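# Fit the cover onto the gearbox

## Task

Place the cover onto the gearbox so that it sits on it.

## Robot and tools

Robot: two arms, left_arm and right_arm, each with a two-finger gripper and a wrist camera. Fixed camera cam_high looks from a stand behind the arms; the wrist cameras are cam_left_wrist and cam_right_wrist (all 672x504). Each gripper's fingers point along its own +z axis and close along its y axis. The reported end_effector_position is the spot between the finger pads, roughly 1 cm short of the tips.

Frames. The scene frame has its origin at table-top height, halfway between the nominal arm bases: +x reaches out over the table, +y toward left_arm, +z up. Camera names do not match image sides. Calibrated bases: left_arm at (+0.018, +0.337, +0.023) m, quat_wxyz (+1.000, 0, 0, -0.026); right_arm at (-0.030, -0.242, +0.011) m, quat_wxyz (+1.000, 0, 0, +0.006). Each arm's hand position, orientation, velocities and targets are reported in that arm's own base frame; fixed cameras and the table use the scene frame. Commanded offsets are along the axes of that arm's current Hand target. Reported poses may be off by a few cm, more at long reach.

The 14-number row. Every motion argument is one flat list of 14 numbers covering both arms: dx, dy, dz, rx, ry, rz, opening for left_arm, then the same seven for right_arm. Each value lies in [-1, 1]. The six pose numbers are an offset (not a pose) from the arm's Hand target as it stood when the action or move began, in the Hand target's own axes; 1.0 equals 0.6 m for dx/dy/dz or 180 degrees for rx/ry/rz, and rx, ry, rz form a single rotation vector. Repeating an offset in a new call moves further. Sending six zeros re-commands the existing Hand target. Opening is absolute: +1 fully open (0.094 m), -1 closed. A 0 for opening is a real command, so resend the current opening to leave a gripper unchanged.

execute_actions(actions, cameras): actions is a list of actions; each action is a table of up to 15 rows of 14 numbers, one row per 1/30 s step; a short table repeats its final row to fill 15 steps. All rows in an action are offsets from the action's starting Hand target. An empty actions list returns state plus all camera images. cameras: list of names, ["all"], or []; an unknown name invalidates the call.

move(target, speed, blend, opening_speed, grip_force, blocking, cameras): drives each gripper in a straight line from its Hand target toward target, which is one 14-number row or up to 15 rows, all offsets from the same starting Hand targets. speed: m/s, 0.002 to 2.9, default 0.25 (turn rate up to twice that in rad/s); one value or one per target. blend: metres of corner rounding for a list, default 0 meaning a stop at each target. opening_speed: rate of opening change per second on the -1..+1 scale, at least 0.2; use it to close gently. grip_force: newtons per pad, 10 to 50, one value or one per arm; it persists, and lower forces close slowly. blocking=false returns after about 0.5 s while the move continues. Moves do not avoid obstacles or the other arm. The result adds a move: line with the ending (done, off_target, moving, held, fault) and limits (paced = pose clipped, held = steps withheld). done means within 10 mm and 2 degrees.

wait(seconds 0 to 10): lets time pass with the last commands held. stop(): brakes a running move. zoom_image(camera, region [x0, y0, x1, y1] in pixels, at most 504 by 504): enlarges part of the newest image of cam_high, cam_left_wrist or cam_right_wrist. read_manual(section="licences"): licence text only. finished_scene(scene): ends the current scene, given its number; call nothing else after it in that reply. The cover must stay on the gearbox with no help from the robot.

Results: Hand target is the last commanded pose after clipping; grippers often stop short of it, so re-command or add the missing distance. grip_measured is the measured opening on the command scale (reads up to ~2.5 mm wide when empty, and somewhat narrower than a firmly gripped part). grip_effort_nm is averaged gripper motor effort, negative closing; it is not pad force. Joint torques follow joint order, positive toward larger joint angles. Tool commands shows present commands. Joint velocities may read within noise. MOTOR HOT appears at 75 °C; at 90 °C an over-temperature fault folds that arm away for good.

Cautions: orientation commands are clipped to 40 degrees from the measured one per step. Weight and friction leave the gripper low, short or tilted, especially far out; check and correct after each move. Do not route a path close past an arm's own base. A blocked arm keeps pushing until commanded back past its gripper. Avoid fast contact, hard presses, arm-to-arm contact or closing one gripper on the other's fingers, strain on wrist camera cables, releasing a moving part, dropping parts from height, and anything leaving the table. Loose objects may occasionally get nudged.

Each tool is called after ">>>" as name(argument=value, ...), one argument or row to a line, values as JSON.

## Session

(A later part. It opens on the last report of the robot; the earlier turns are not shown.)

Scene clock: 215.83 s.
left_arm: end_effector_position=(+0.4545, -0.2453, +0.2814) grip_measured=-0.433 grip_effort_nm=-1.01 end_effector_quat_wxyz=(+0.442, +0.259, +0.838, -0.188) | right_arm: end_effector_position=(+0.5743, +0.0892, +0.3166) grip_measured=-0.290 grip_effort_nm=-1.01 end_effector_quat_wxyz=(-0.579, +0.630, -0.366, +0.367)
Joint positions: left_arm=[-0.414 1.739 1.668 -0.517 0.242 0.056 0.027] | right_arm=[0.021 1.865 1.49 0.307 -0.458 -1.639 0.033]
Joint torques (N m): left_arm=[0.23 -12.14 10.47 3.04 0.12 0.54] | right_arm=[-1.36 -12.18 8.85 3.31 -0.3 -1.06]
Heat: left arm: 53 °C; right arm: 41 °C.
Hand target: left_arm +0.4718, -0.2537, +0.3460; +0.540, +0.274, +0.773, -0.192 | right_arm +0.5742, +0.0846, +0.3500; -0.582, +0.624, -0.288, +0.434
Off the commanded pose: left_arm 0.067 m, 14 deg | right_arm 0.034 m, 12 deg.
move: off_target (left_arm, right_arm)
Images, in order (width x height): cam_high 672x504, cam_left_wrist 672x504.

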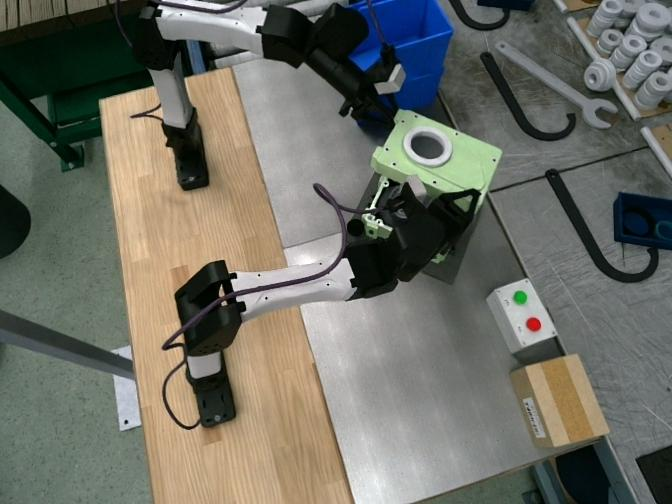

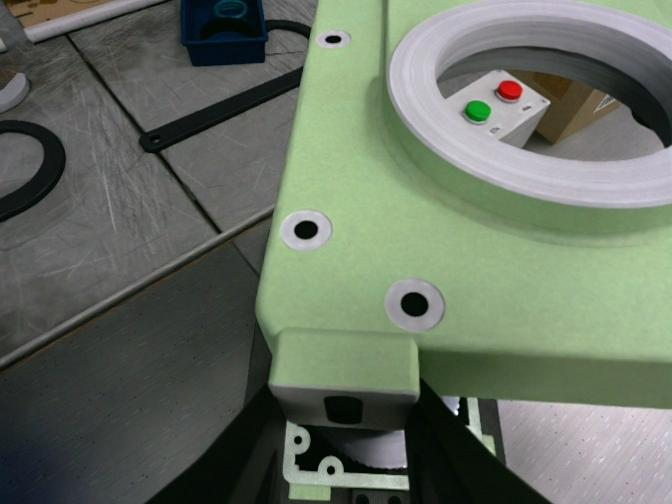

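>>> zoom_image(
  camera="cam_left_wrist",
  region=[240, 380, 540, 504],
)

Scaled by 1.680 from the camera's 672x504 image, which has a finer 960x720 frame.

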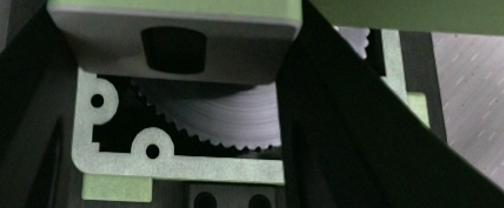

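>>> move(
  target=[0.046,-0.008,-0.0045,0,0,0,-0.9,-0.0275,0.0512,-0.017,0,0,0,-0.9],
  speed=0.08,
  cameras=["cam_high","cam_left_wrist"],
)

>>> zoom_image(
  camera="cam_high",
  region=[385, 115, 455, 175],
)

Scene clock: 222.37 s.
left_arm: end_effector_position=(+0.4471, -0.2449, +0.2446) grip_measured=-0.433 grip_effort_nm=-1.01 end_effector_quat_wxyz=(+0.434, +0.262, +0.841, -0.186) | right_arm: end_effector_position=(+0.5662, +0.0903, +0.2798) grip_measured=-0.290 grip_effort_nm=-1.01 end_effector_quat_wxyz=(+0.580, -0.628, +0.366, -0.367)
Joint positions: left_arm=[-0.421 1.708 1.5 -0.397 0.238 0.058 0.027] | right_arm=[0.024 1.865 1.337 0.465 -0.455 -1.635 0.033]
Joint torques (N m): left_arm=[0.39 -15.17 9.85 2.93 0.12 0.51] | right_arm=[-0.7 -13.63 7.98 3.18 -0.21 -1.09]
Motor temperatures (°C): left_arm=[21 52 44 49 23 22 22] | right_arm=[24 31 40 41 21 19 21]
Heat: left arm: 52 °C; right arm: 41 °C.
Hand target: left_arm +0.4594, -0.2499, +0.3212; +0.540, +0.274, +0.772, -0.192 | right_arm +0.5621, +0.0892, +0.3160; +0.582, -0.624, +0.288, -0.434
Off the commanded pose: left_arm 0.078 m, 15 deg | right_arm 0.036 m, 12 deg.
move: off_target (left_arm, right_arm)
Images, in order (width x height): cam_high 672x504, cam_left_wrist 672x504.

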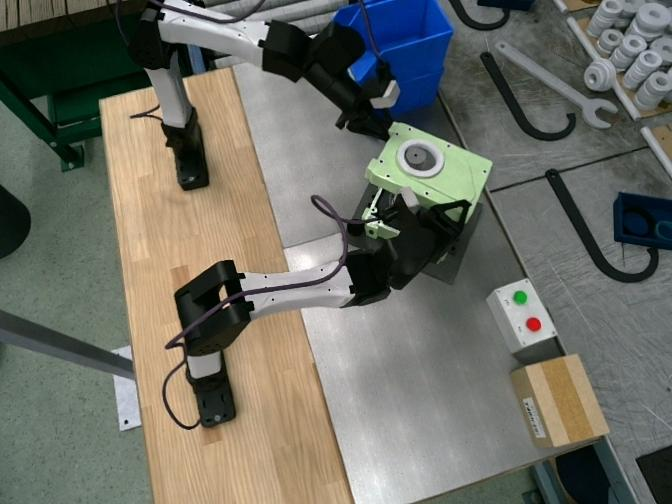

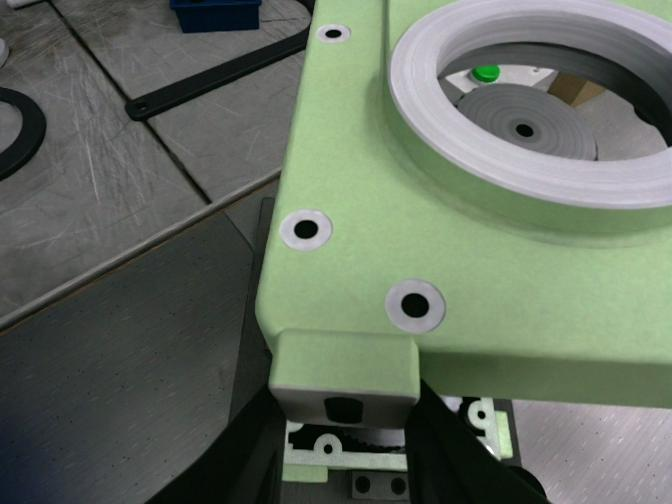

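Scaled by 7.200 from the camera's 672x504 image, which has a finer 960x720 frame.

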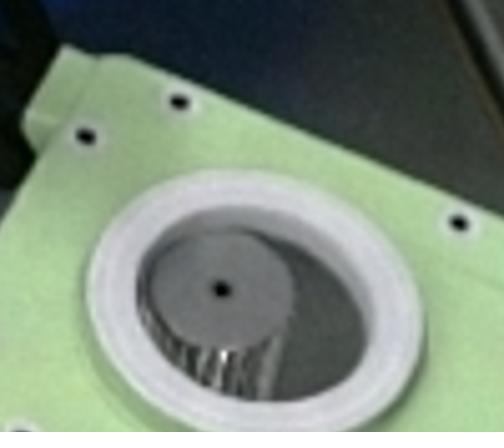

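>>> move(
  target=[
    [0.0063,0.0127,-0.0172,0,0,0,-0.9,-0.0208,-0.004,0.0062,0,0,0,-0.9],
    [0.0345,0.0127,-0.0068,0,0,0,-0.9,-0.0352,0.0643,0.0023,0,0,0,-0.9],
  ],
  speed=0.07,
  blend=[0.004,0],
  cameras=["cam_high","cam_left_wrist"],
)

>>> zoom_image(
  camera="cam_high",
  region=[385, 115, 455, 175],
)

Scene clock: 230.37 s.
left_arm: end_effector_position=(+0.4365, -0.2327, +0.2156) grip_measured=-0.433 grip_effort_nm=-1.01 end_effector_quat_wxyz=(+0.419, +0.263, +0.850, -0.183) | right_arm: end_effector_position=(+0.5580, +0.1040, +0.2500) grip_measured=-0.294 grip_effort_nm=-1.01 end_effector_quat_wxyz=(+0.585, -0.626, +0.358, -0.370)
Joint positions: left_arm=[-0.403 1.673 1.375 -0.346 0.25 0.073 0.027] | right_arm=[0.056 1.884 1.218 0.621 -0.431 -1.635 0.033]
Joint torques (N m): left_arm=[1.44 -15.94 10.47 3.02 0.26 0.48] | right_arm=[-0.69 -11 8.02 3.24 -0.12 -1.11]
Heat: left arm: 53 °C; right arm: 41 °C.
Hand target: left_arm +0.4557, -0.2370, +0.3032; +0.540, +0.274, +0.772, -0.192 | right_arm +0.5593, +0.1023, +0.2739; +0.582, -0.624, +0.288, -0.433
Off the commanded pose: left_arm 0.090 m, 17 deg | right_arm 0.024 m, 11 deg.
move: off_target (left_arm, right_arm)
Images, in order (width x height): cam_high 672x504, cam_left_wrist 672x504.

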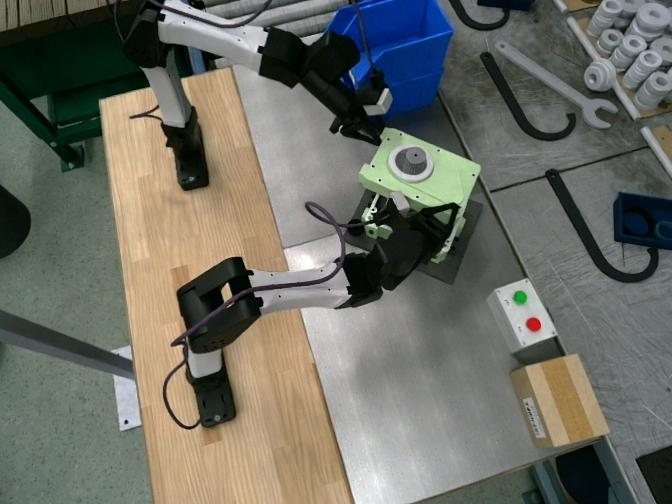

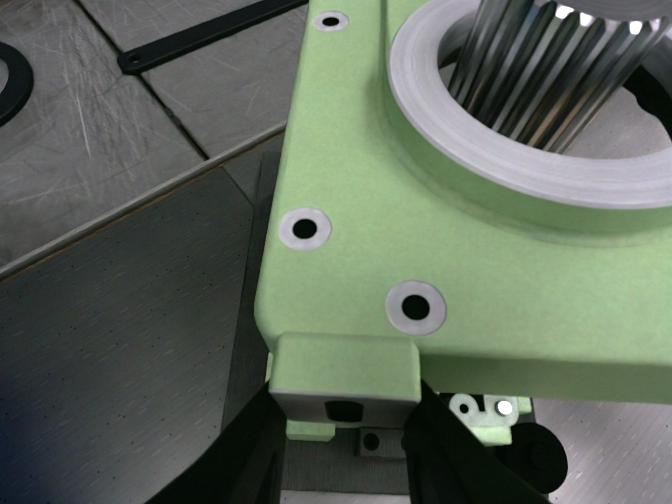

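Scaled by 7.200 from the camera's 672x504 image, which has a finer 960x720 frame.

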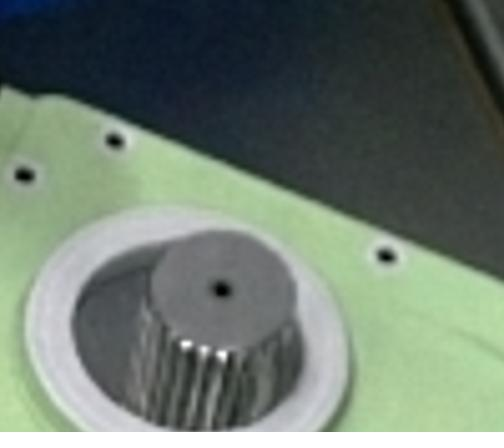

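>>> move(
  target=[0.0878,0.0065,0.0507,0,0,0,-0.9,-0.0063,0.1012,0.0063,0.0102,0,0.0387,-0.9],
  speed=0.08,
  cameras=["cam_high","cam_left_wrist"],
)

>>> zoom_image(
  camera="cam_high",
  region=[340, 110, 500, 270],
)

Scene clock: 234.43 s.
left_arm: end_effector_position=(+0.4371, -0.2268, +0.1750) grip_measured=-0.433 grip_effort_nm=-1.01 end_effector_quat_wxyz=(+0.433, +0.267, +0.844, -0.170) | right_arm: end_effector_position=(+0.5654, +0.1118, +0.1920) grip_measured=-0.298 grip_effort_nm=-1.01 end_effector_quat_wxyz=(+0.618, -0.609, +0.360, -0.344)
Joint positions: left_arm=[-0.398 1.677 1.201 -0.147 0.231 0.096 0.027] | right_arm=[0.058 2.055 1.153 0.901 -0.472 -1.545 0.033]
Joint torques (N m): left_arm=[1.36 -11.3 10.67 3.3 0.53 0.3] | right_arm=[-1.98 -11.78 7.51 3.1 0.11 -0.65]
Heat: left arm: 52 °C; right arm: 42 °C.
Hand target: left_arm +0.4663, -0.2406, +0.2433; +0.540, +0.274, +0.772, -0.192 | right_arm +0.5696, +0.0977, +0.2142; +0.618, -0.596, +0.318, -0.402
Off the commanded pose: left_arm 0.076 m, 15 deg | right_arm 0.026 m, 8 deg.
move: off_target (left_arm, right_arm)
Images, in order (width x height): cam_high 672x504, cam_left_wrist 672x504.

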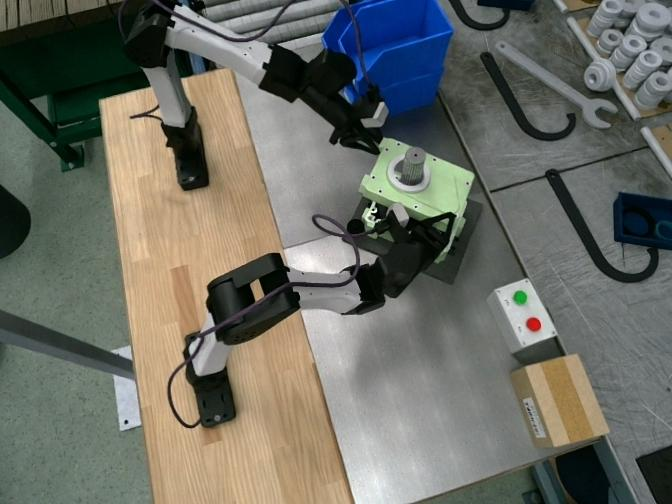

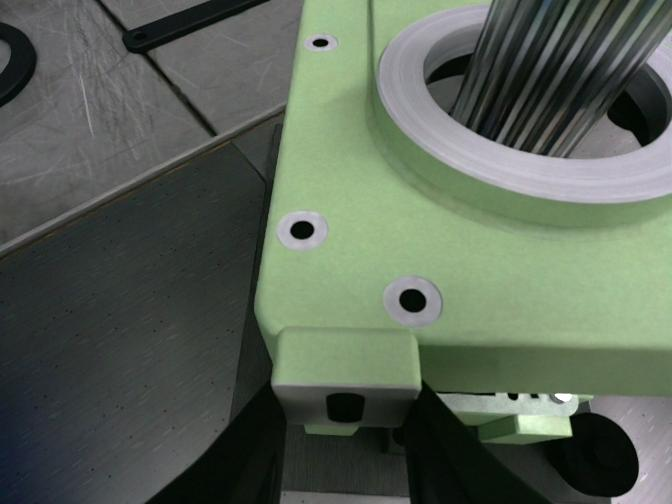

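Scaled by 3.150 from the camera's 672x504 image, which has a finer 960x720 frame.

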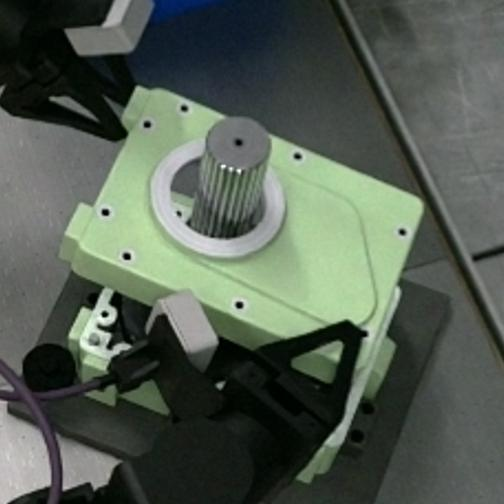

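>>> move(
  target=[0.102,0.0098,0.0218,0.0261,0,0.0095,-0.9,-0.0297,0.0885,-0.016,-0.0054,0.0278,0.0158,-0.9],
  speed=0.08,
  cameras=["cam_high","cam_left_wrist"],
)

>>> zoom_image(
  camera="cam_high",
  region=[340, 110, 500, 270],
)

Scene clock: 239.67 s.
left_arm: end_effector_position=(+0.4408, -0.2211, +0.1253) grip_measured=-0.433 grip_effort_nm=-1.01 end_effector_quat_wxyz=(+0.443, +0.293, +0.824, -0.196) | right_arm: end_effector_position=(+0.5561, +0.1129, +0.1393) grip_measured=-0.299 grip_effort_nm=-1.01 end_effector_quat_wxyz=(+0.606, -0.589, +0.397, -0.359)
Joint positions: left_arm=[-0.344 1.755 1.048 0.106 0.349 0.154 0.027] | right_arm=[0.096 2.15 1.038 1.104 -0.347 -1.515 0.033]
Joint torques (N m): left_arm=[1.94 -11.1 9.06 3.05 0.77 0.29] | right_arm=[-0.47 -11.73 6.34 3.09 0.32 -0.53]
Heat: left arm: 52 °C; right arm: 43 °C.
Hand target: left_arm +0.4632, -0.2306, +0.1812; +0.531, +0.307, +0.760, -0.215 | right_arm +0.5590, +0.1069, +0.1591; +0.608, -0.575, +0.363, -0.410
Off the commanded pose: left_arm 0.061 m, 13 deg | right_arm 0.021 m, 7 deg.
move: off_target (left_arm, right_arm)
Images, in order (width x height): cam_high 672x504, cam_left_wrist 672x504.

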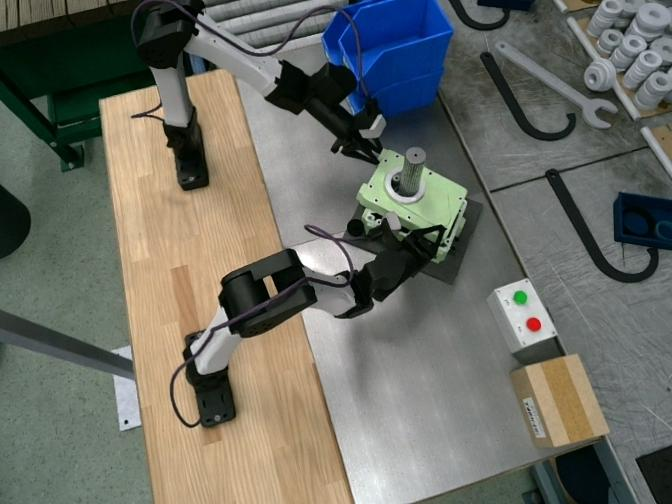

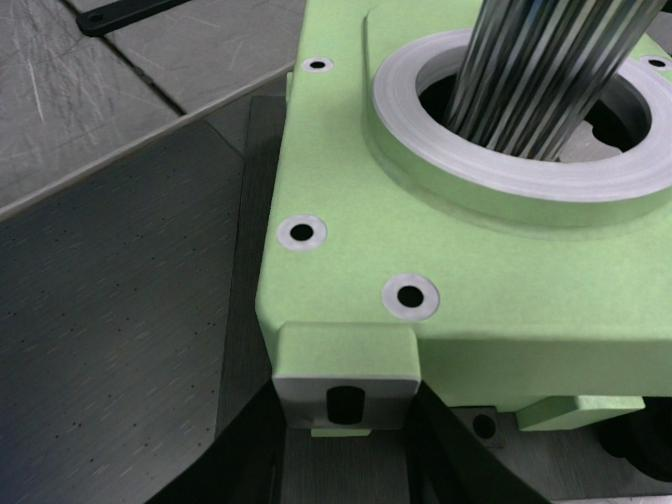

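Scaled by 3.150 from the camera's 672x504 image, which has a finer 960x720 frame.

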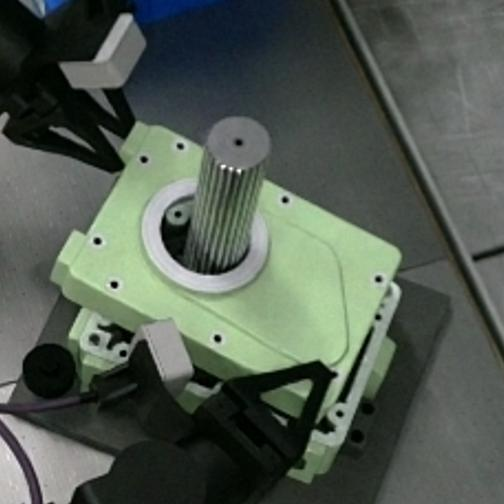

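>>> move(
  target=[0.0597,0.0112,0.0403,0,0,0,-0.9,0.0078,0.0675,0.0052,-0.0045,0,0.0131,-0.9],
  speed=0.07,
  cameras=["all"],
)

>>> zoom_image(
  camera="cam_high",
  region=[340, 110, 500, 270],
)

Scene clock: 242.93 s.
left_arm: end_effector_position=(+0.4576, -0.2243, +0.0949) grip_measured=-0.433 grip_effort_nm=-1.01 end_effector_quat_wxyz=(+0.463, +0.307, +0.807, -0.199) | right_arm: end_effector_position=(+0.5636, +0.1068, +0.1171) grip_measured=-0.304 grip_effort_nm=-1.01 end_effector_quat_wxyz=(+0.612, -0.573, +0.384, -0.387)
Joint positions: left_arm=[-0.328 1.877 1.023 0.295 0.382 0.186 0.027] | right_arm=[0.09 2.278 1.06 1.27 -0.326 -1.529 0.033]
Joint torques (N m): left_arm=[0.83 -10.74 8.29 2.86 0.54 -0.13] | right_arm=[-0.75 -11.23 6.99 2.28 -0.03 -0.02]
Heat: left arm: 52 °C; right arm: 43 °C.
Hand target: left_arm +0.4753, -0.2330, +0.1393; +0.531, +0.307, +0.760, -0.215 | right_arm +0.5669, +0.1040, +0.1189; +0.612, -0.572, +0.378, -0.394
Off the commanded pose: left_arm 0.049 m, 10 deg | right_arm 0.005 m, 1 deg.
move: off_target (left_arm)

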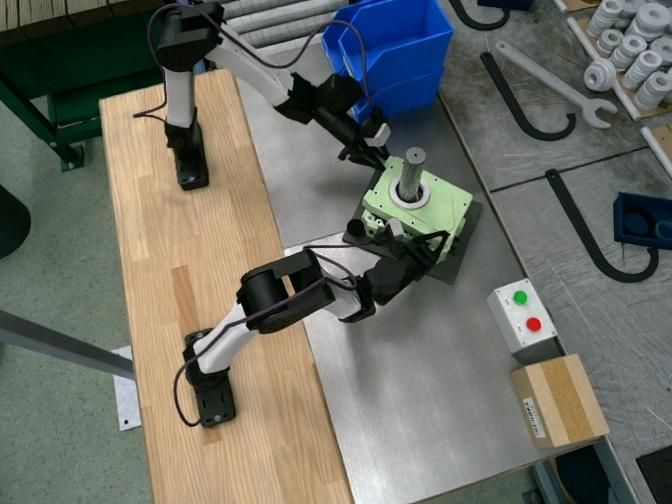

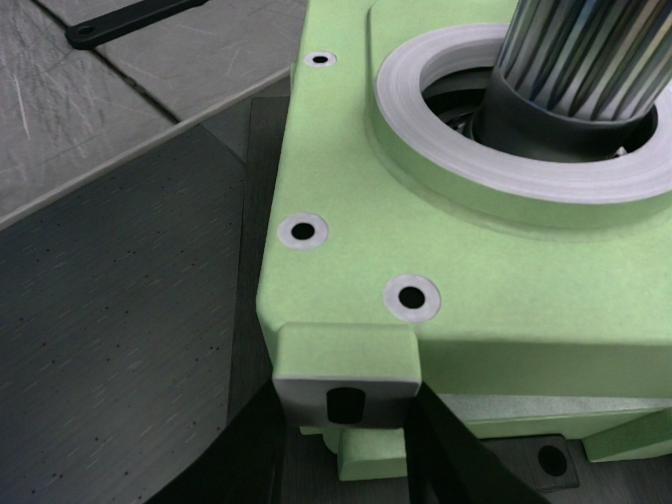

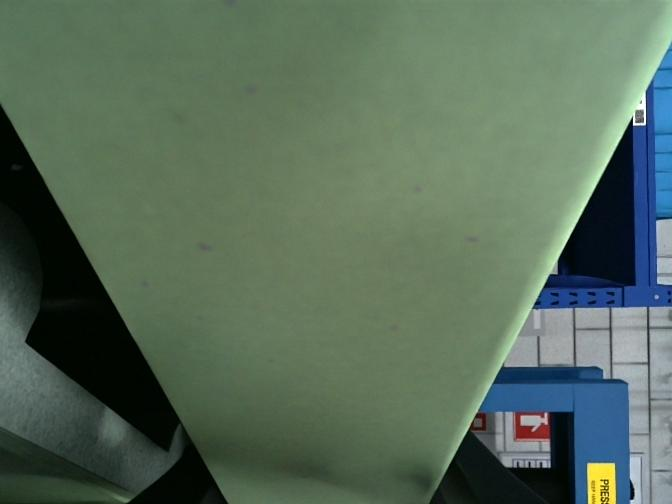

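Scaled by 3.150 from the camera's 672x504 image, which has a finer 960x720 frame.

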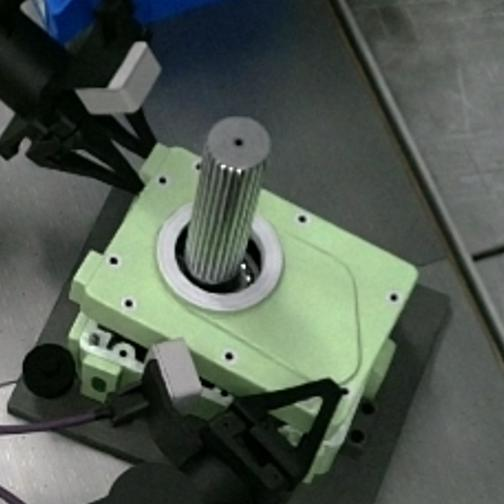

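>>> move(
  target=[-0.0573,-0.0101,-0.031,0,0,0,-0.9,0.0,-0.0338,-0.0048,-0.0027,0,0.0079,-0.9],
  speed=0.07,
  cameras=["all"],
)

>>> zoom_image(
  camera="cam_high",
  region=[340, 110, 500, 270],
)

Scene clock: 247.07 s.
left_arm: end_effector_position=(+0.4537, -0.2242, +0.1019) grip_measured=-0.433 grip_effort_nm=-1.01 end_effector_quat_wxyz=(+0.457, +0.302, +0.812, -0.200) | right_arm: end_effector_position=(+0.5637, +0.1075, +0.1184) grip_measured=-0.304 grip_effort_nm=-1.01 end_effector_quat_wxyz=(+0.610, -0.576, +0.397, -0.371)
Joint positions: left_arm=[-0.334 1.848 1.027 0.252 0.372 0.174 0.027] | right_arm=[0.09 2.252 1.06 1.214 -0.331 -1.506 0.033]
Joint torques (N m): left_arm=[0.49 -16.57 11.44 2.09 0.56 -0.06] | right_arm=[-0.98 -16.24 5.49 2.16 -0.03 -0.02]
Heat: left arm: 51 °C; right arm: 42 °C.
Hand target: left_arm +0.4670, -0.2334, +0.1779; +0.531, +0.307, +0.760, -0.215 | right_arm +0.5633, +0.1023, +0.1391; +0.614, -0.570, +0.386, -0.385
Off the commanded pose: left_arm 0.078 m, 11 deg | right_arm 0.021 m, 2 deg.
move: off_target (left_arm, right_arm)

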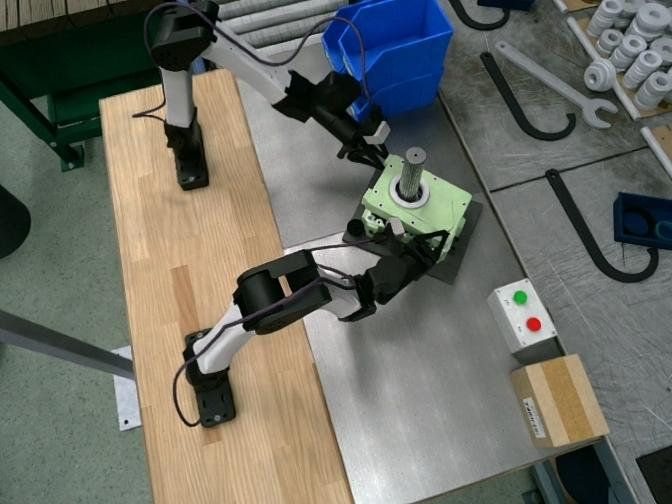

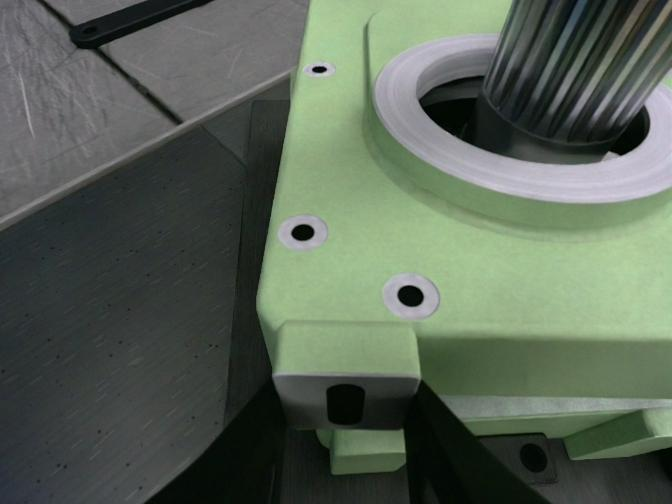

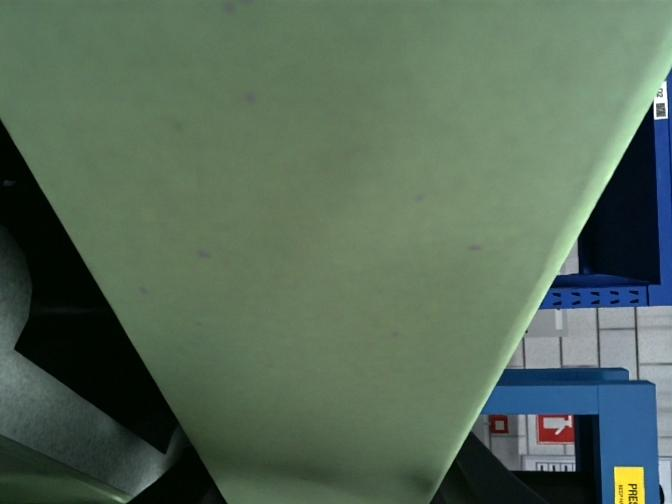

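Scaled by 3.150 from the camera's 672x504 image, which has a finer 960x720 frame.

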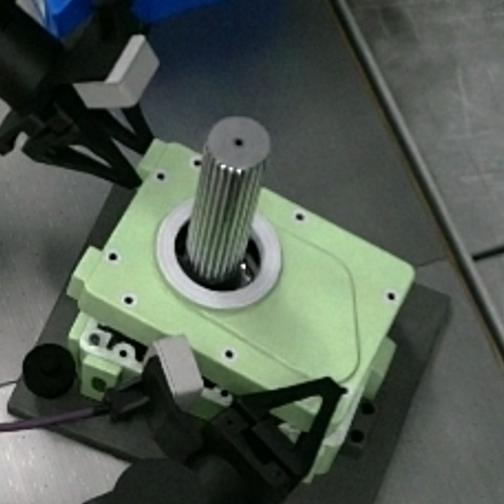

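>>> move(
  target=[-0.047,0,-0.0172,0,0,0,-0.9,0.0007,0.02,-0.001,-0.0109,0,0.0315,-0.9],
  speed=0.08,
  cameras=["all"],
)

Scene clock: 249.37 s.
left_arm: end_effector_position=(+0.4564, -0.2261, +0.1207) grip_measured=-0.434 grip_effort_nm=-1.01 end_effector_quat_wxyz=(+0.452, +0.306, +0.815, -0.195) | right_arm: end_effector_position=(+0.5638, +0.1070, +0.1174) grip_measured=-0.304 grip_effort_nm=-1.01 end_effector_quat_wxyz=(+0.625, -0.559, +0.424, -0.343)
Joint positions: left_arm=[-0.338 1.821 1.093 0.143 0.363 0.183 0.027] | right_arm=[0.089 2.252 1.06 1.21 -0.331 -1.418 0.033]
Joint torques (N m): left_arm=[0.95 -18.03 12.45 1.99 0.65 -0.16] | right_arm=[-1.05 -15.25 5.33 1.93 -0.09 -0.03]
Heat: left arm: 52 °C; right arm: 41 °C.
Hand target: left_arm +0.4670, -0.2334, +0.2080; +0.531, +0.307, +0.760, -0.215 | right_arm +0.5633, +0.1022, +0.1270; +0.623, -0.561, +0.421, -0.347
Off the commanded pose: left_arm 0.088 m, 11 deg | right_arm 0.011 m, 1 deg.
move: off_target (left_arm, right_arm)

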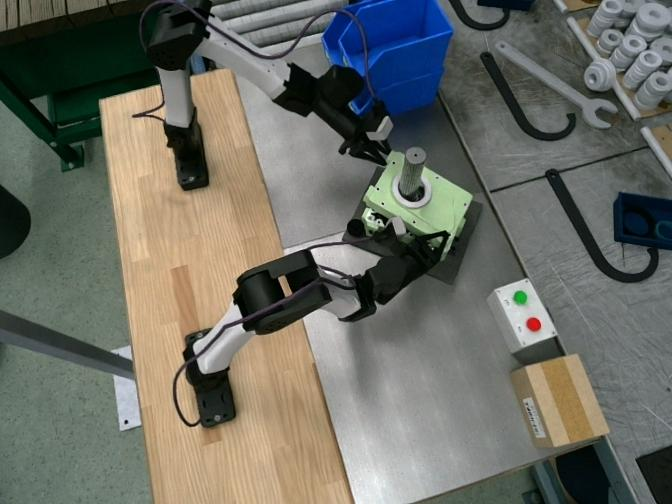

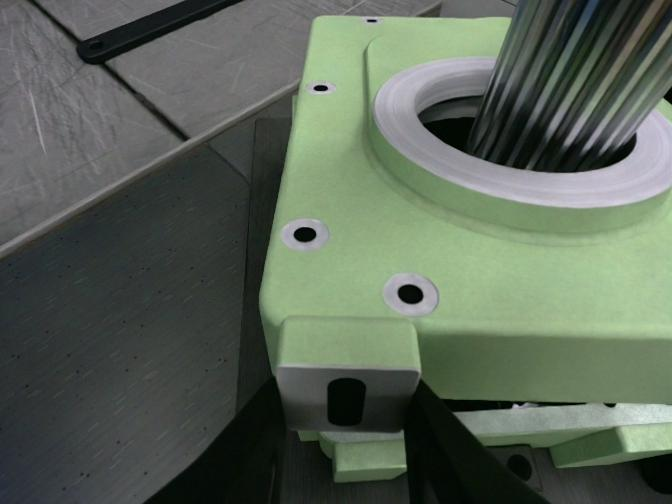

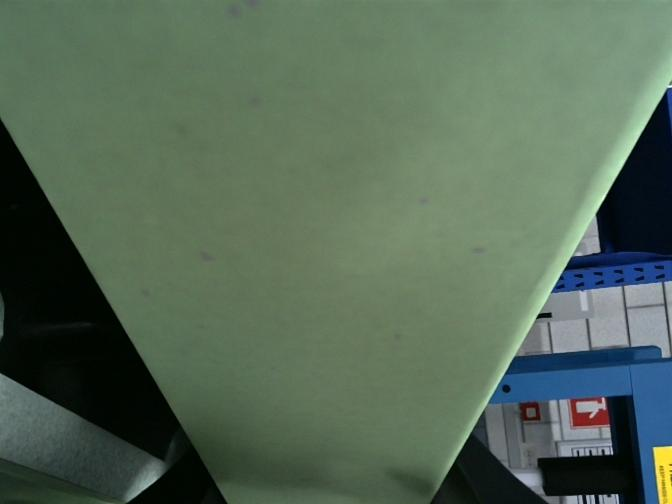

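>>> move(
  target=[
    [0,0,0,0,0,0,-0.9,0,0,0,0,0,0,-0.12],
    [0,0,0,0,0,0,-0.9,0,0,-0.1,0,0,0,-0.12],
    [0,0,0,0,0,0,-0.9,0,0,-0.22,0,0,0,-0.12],
  ],
  speed=0.12,
  blend=[0,0.01,0],
  opening_speed=1.0,
  cameras=["all"],
)

Scene clock: 253.90 s.
left_arm: end_effector_position=(+0.4560, -0.2284, +0.1282) grip_measured=-0.434 grip_effort_nm=-1.01 end_effector_quat_wxyz=(+0.458, +0.307, +0.811, -0.196) | right_arm: end_effector_position=(+0.4452, +0.0474, +0.1102) grip_measured=-0.122 grip_effort_nm=0.10 end_effector_quat_wxyz=(+0.611, -0.564, +0.438, -0.341)
Joint positions: left_arm=[-0.343 1.808 1.098 0.14 0.364 0.182 0.027] | right_arm=[-0.073 1.998 0.52 1.456 -0.476 -1.43 0.041]
Joint torques (N m): left_arm=[1.42 -16.87 12.29 2 0.64 -0.13] | right_arm=[-0.55 -10.97 3.74 2.4 -0.21 0.11]
Motor temperatures (°C): left_arm=[21 53 44 49 23 22 23] | right_arm=[23 36 37 41 21 19 21]
Heat: left arm: 53 °C; right arm: 41 °C.
Hand target: left_arm +0.4670, -0.2335, +0.2080; +0.531, +0.307, +0.760, -0.215 | right_arm +0.4427, +0.0487, +0.1246; +0.623, -0.561, +0.421, -0.347
Off the commanded pose: left_arm 0.081 m, 10 deg | right_arm 0.015 m, 2 deg.
move: off_target (left_arm, right_arm)

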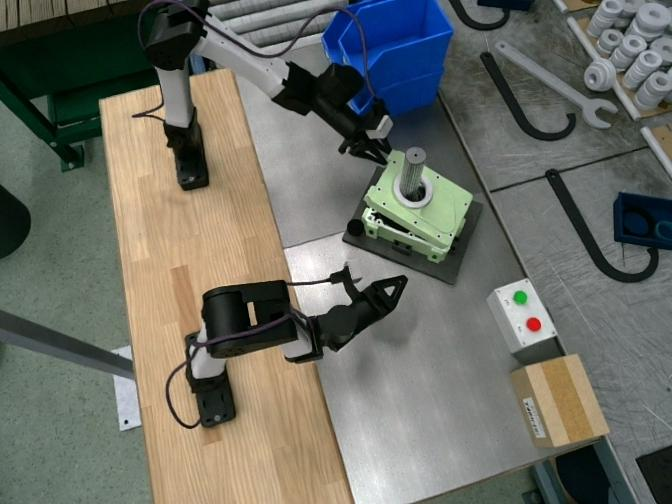

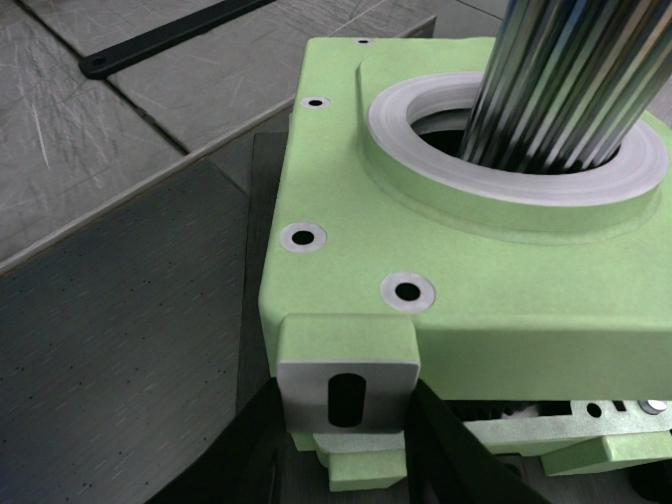

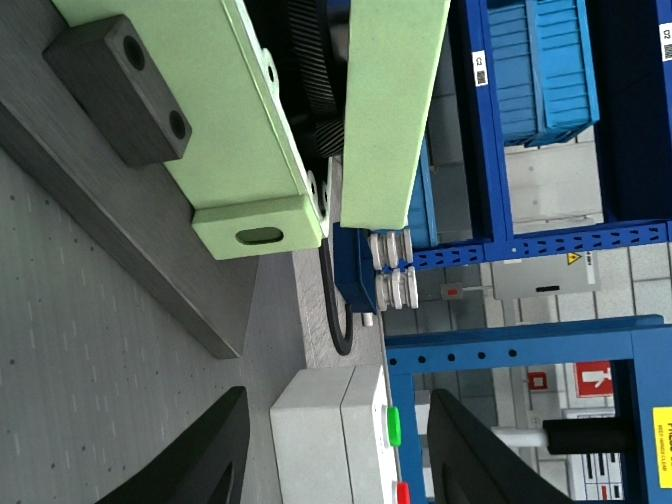

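>>> move(
  target=[0.0861,0,0.0315,0,0,0,-0.9,0,0,0,0,0,0,-0.12],
  speed=0.06,
  cameras=["all"],
)

>>> zoom_image(
  camera="cam_right_wrist",
  region=[40, 0, 460, 290],
)

Scene clock: 255.80 s.
left_arm: end_effector_position=(+0.4549, -0.2272, +0.1185) grip_measured=-0.434 grip_effort_nm=-1.01 end_effector_quat_wxyz=(+0.477, +0.305, +0.800, -0.200) | right_arm: end_effector_position=(+0.4451, +0.0475, +0.1103) grip_measured=-0.122 grip_effort_nm=0.10 end_effector_quat_wxyz=(+0.612, -0.564, +0.437, -0.341)
Joint positions: left_arm=[-0.339 1.821 1.027 0.271 0.371 0.174 0.027] | right_arm=[-0.073 1.998 0.52 1.456 -0.476 -1.43 0.041]
Joint torques (N m): left_arm=[1.03 -9.78 7.84 2.74 0.54 -0.05] | right_arm=[-0.54 -10.97 3.71 2.4 -0.21 0.11]
Heat: left arm: 53 °C; right arm: 40 °C.
Hand target: left_arm +0.4670, -0.2335, +0.1530; +0.531, +0.307, +0.760, -0.215 | right_arm +0.4427, +0.0486, +0.1246; +0.623, -0.561, +0.421, -0.347
Off the commanded pose: left_arm 0.037 m, 8 deg | right_arm 0.015 m, 2 deg.
move: off_target (left_arm, right_arm)

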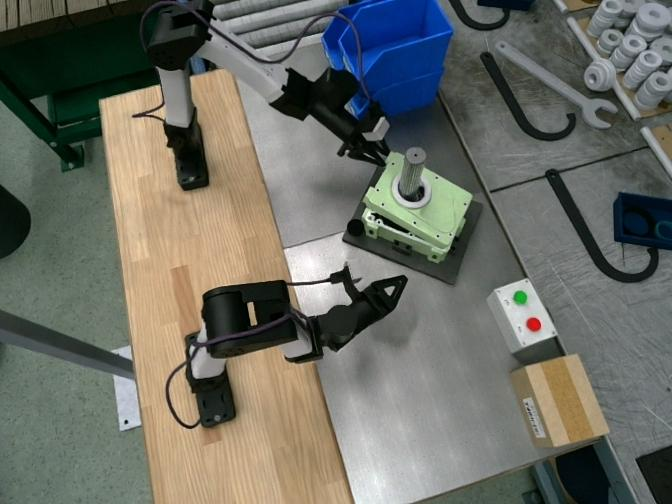

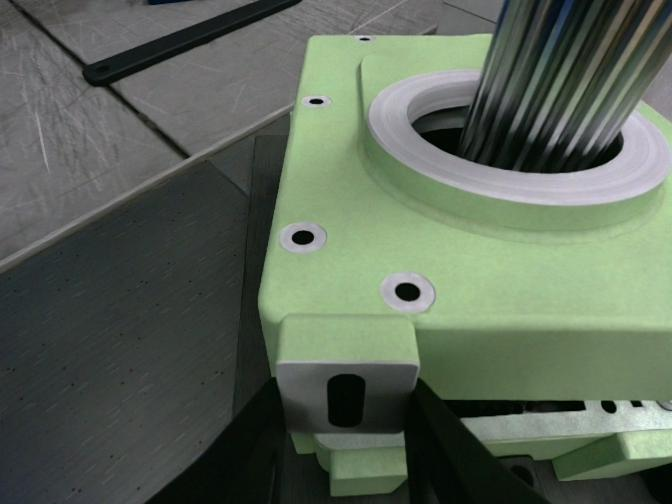

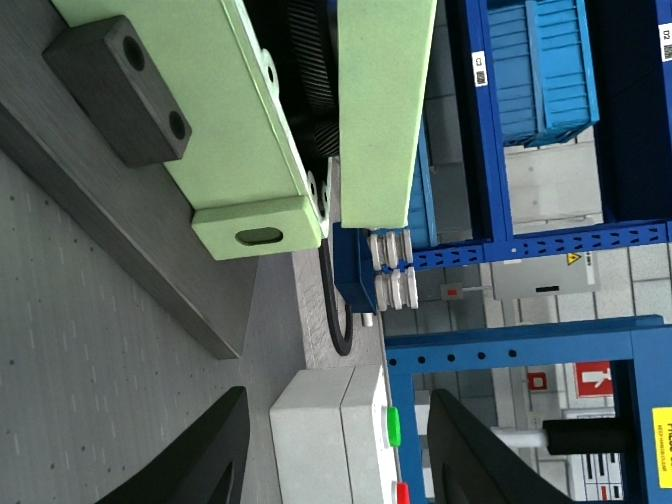

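Scaled by 1.200 from the camera's 672x504 image, which has a finer 960x720 frame.

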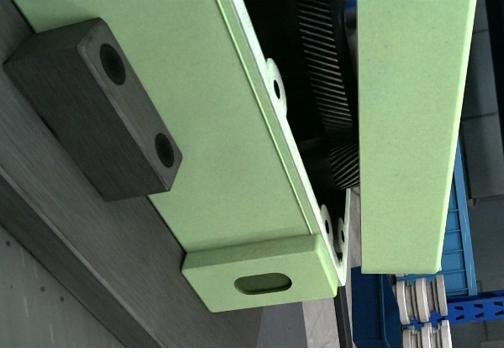

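>>> move(
  target=[0.0548,0,0.02,0,0,0,-0.9,0,0,0,0,0,0,-0.12],
  speed=0.05,
  cameras=["all"],
)

>>> zoom_image(
  camera="cam_high",
  region=[340, 130, 500, 290],
)

Scene clock: 257.43 s.
left_arm: end_effector_position=(+0.4581, -0.2282, +0.0977) grip_measured=-0.434 grip_effort_nm=-1.01 end_effector_quat_wxyz=(+0.494, +0.305, +0.787, -0.209) | right_arm: end_effector_position=(+0.4451, +0.0475, +0.1103) grip_measured=-0.122 grip_effort_nm=0.11 end_effector_quat_wxyz=(+0.612, -0.564, +0.437, -0.341)
Joint positions: left_arm=[-0.331 1.89 0.971 0.439 0.395 0.167 0.027] | right_arm=[-0.073 1.998 0.52 1.456 -0.476 -1.43 0.041]
Joint torques (N m): left_arm=[0.17 -8.53 7.06 2.51 0.27 0] | right_arm=[-0.53 -10.96 3.74 2.4 -0.21 0.12]
Heat: left arm: 52 °C; right arm: 40 °C.
Hand target: left_arm +0.4669, -0.2335, +0.1178; +0.531, +0.307, +0.760, -0.215 | right_arm +0.4427, +0.0486, +0.1246; +0.623, -0.561, +0.421, -0.347
Off the commanded pose: left_arm 0.023 m, 5 deg | right_arm 0.015 m, 2 deg.
move: off_target (left_arm, right_arm)

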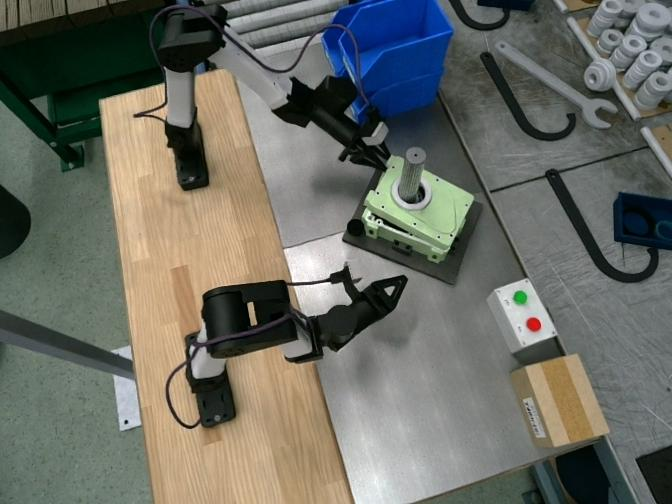

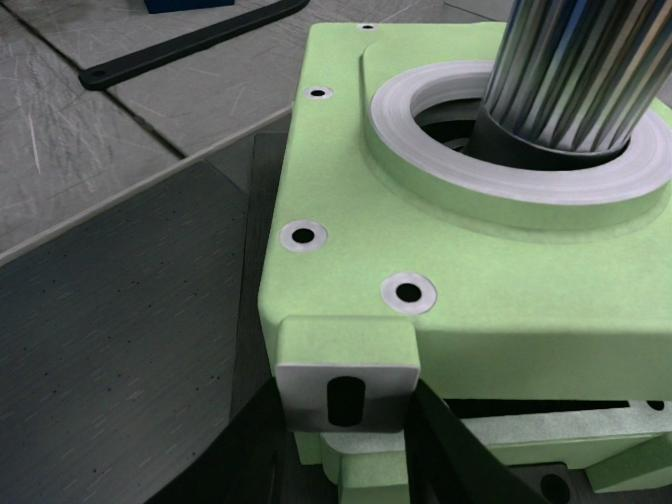

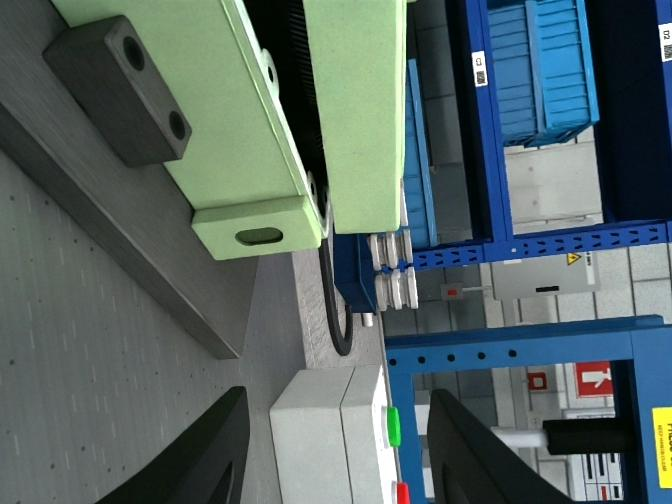

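Scaled by 3.150 from the camera's 672x504 image, which has a finer 960x720 frame.

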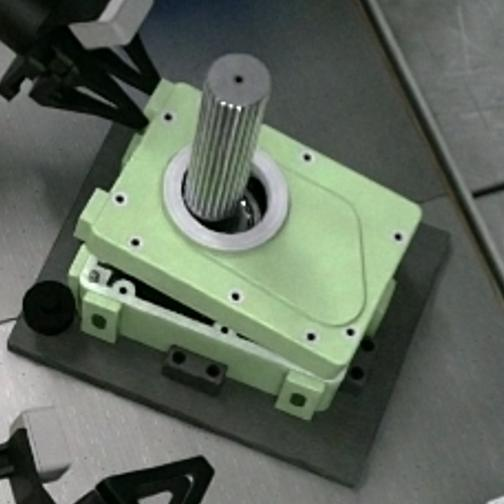

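>>> zoom_image(
  camera="cam_high",
  region=[355, 190, 460, 265],
)

Scaled by 4.800 from the camera's 672x504 image, which has a finer 960x720 frame.

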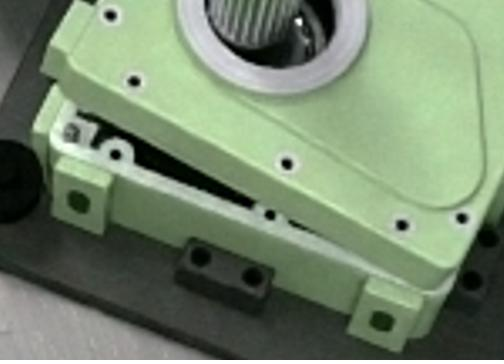

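>>> move(
  target=[
    [-0.0003,-0.0117,0.0008,-0.0209,0,-0.0076,-0.9,0,0,0,0,0,0,-0.12],
    [0.0513,-0.0117,0.0197,-0.0209,0,-0.0076,-0.9,0,0,0,0,0,0,-0.12],
  ],
  speed=0.06,
  blend=[0.003,0],
  cameras=["all"],
)

>>> zoom_image(
  camera="cam_high",
  region=[345, 160, 465, 270],
)

Scene clock: 263.50 s.
left_arm: end_effector_position=(+0.4562, -0.2347, +0.0825) grip_measured=-0.434 grip_effort_nm=-1.01 end_effector_quat_wxyz=(+0.521, +0.282, +0.780, -0.202) | right_arm: end_effector_position=(+0.4451, +0.0475, +0.1103) grip_measured=-0.122 grip_effort_nm=0.10 end_effector_quat_wxyz=(+0.612, -0.564, +0.437, -0.341)
Joint positions: left_arm=[-0.367 1.944 0.896 0.641 0.325 0.113 0.027] | right_arm=[-0.073 1.998 0.52 1.456 -0.476 -1.43 0.041]
Joint torques (N m): left_arm=[-0.94 -6.54 7.01 2.25 -0.21 0.05] | right_arm=[-0.54 -10.99 3.75 2.4 -0.21 0.11]
Heat: left arm: 51 °C; right arm: 40 °C.
Hand target: left_arm +0.4625, -0.2389, +0.0850; +0.538, +0.281, +0.770, -0.196 | right_arm +0.4427, +0.0486, +0.1246; +0.623, -0.561, +0.421, -0.347
Off the commanded pose: left_arm 0.008 m, 2 deg | right_arm 0.015 m, 2 deg.
move: off_target (right_arm)

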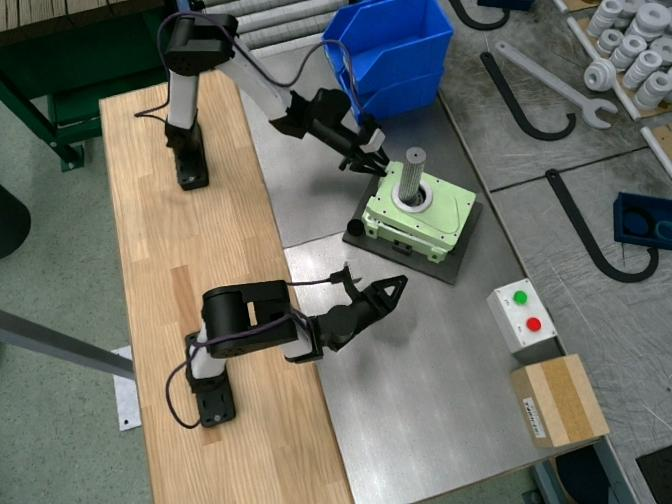

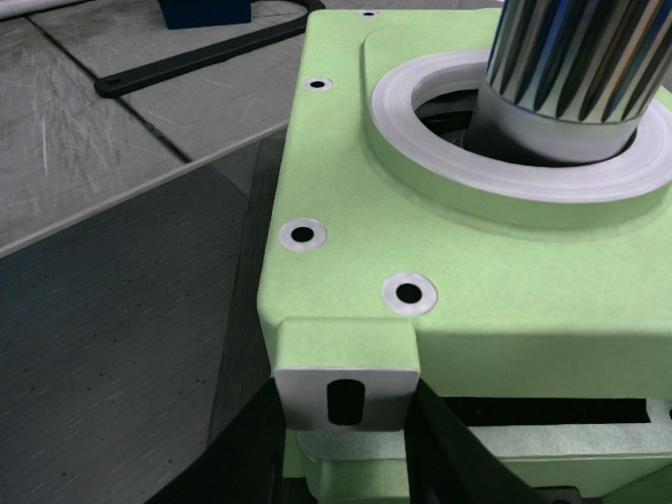

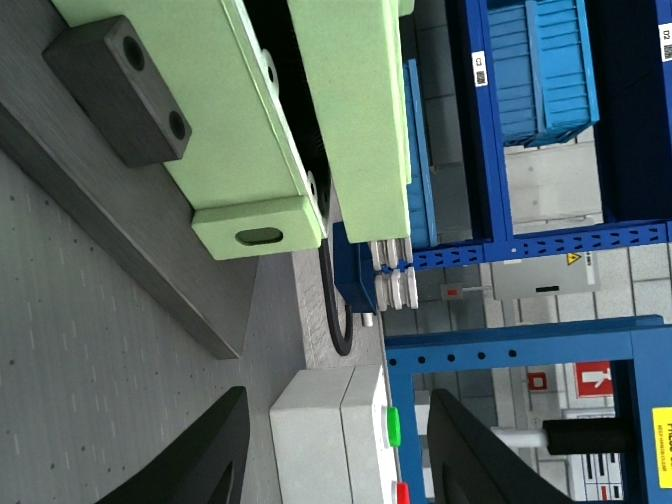

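Scaled by 4.200 from the camera's 672x504 image, which has a finer 960x720 frame.

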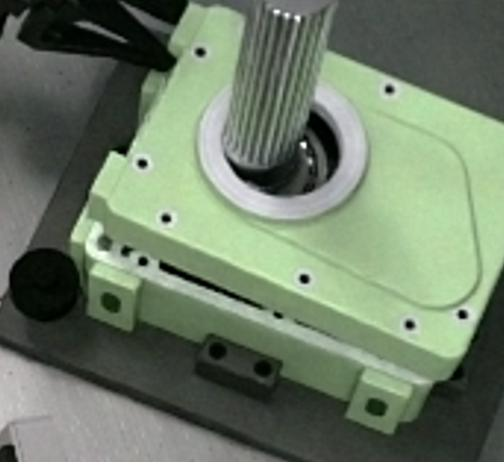

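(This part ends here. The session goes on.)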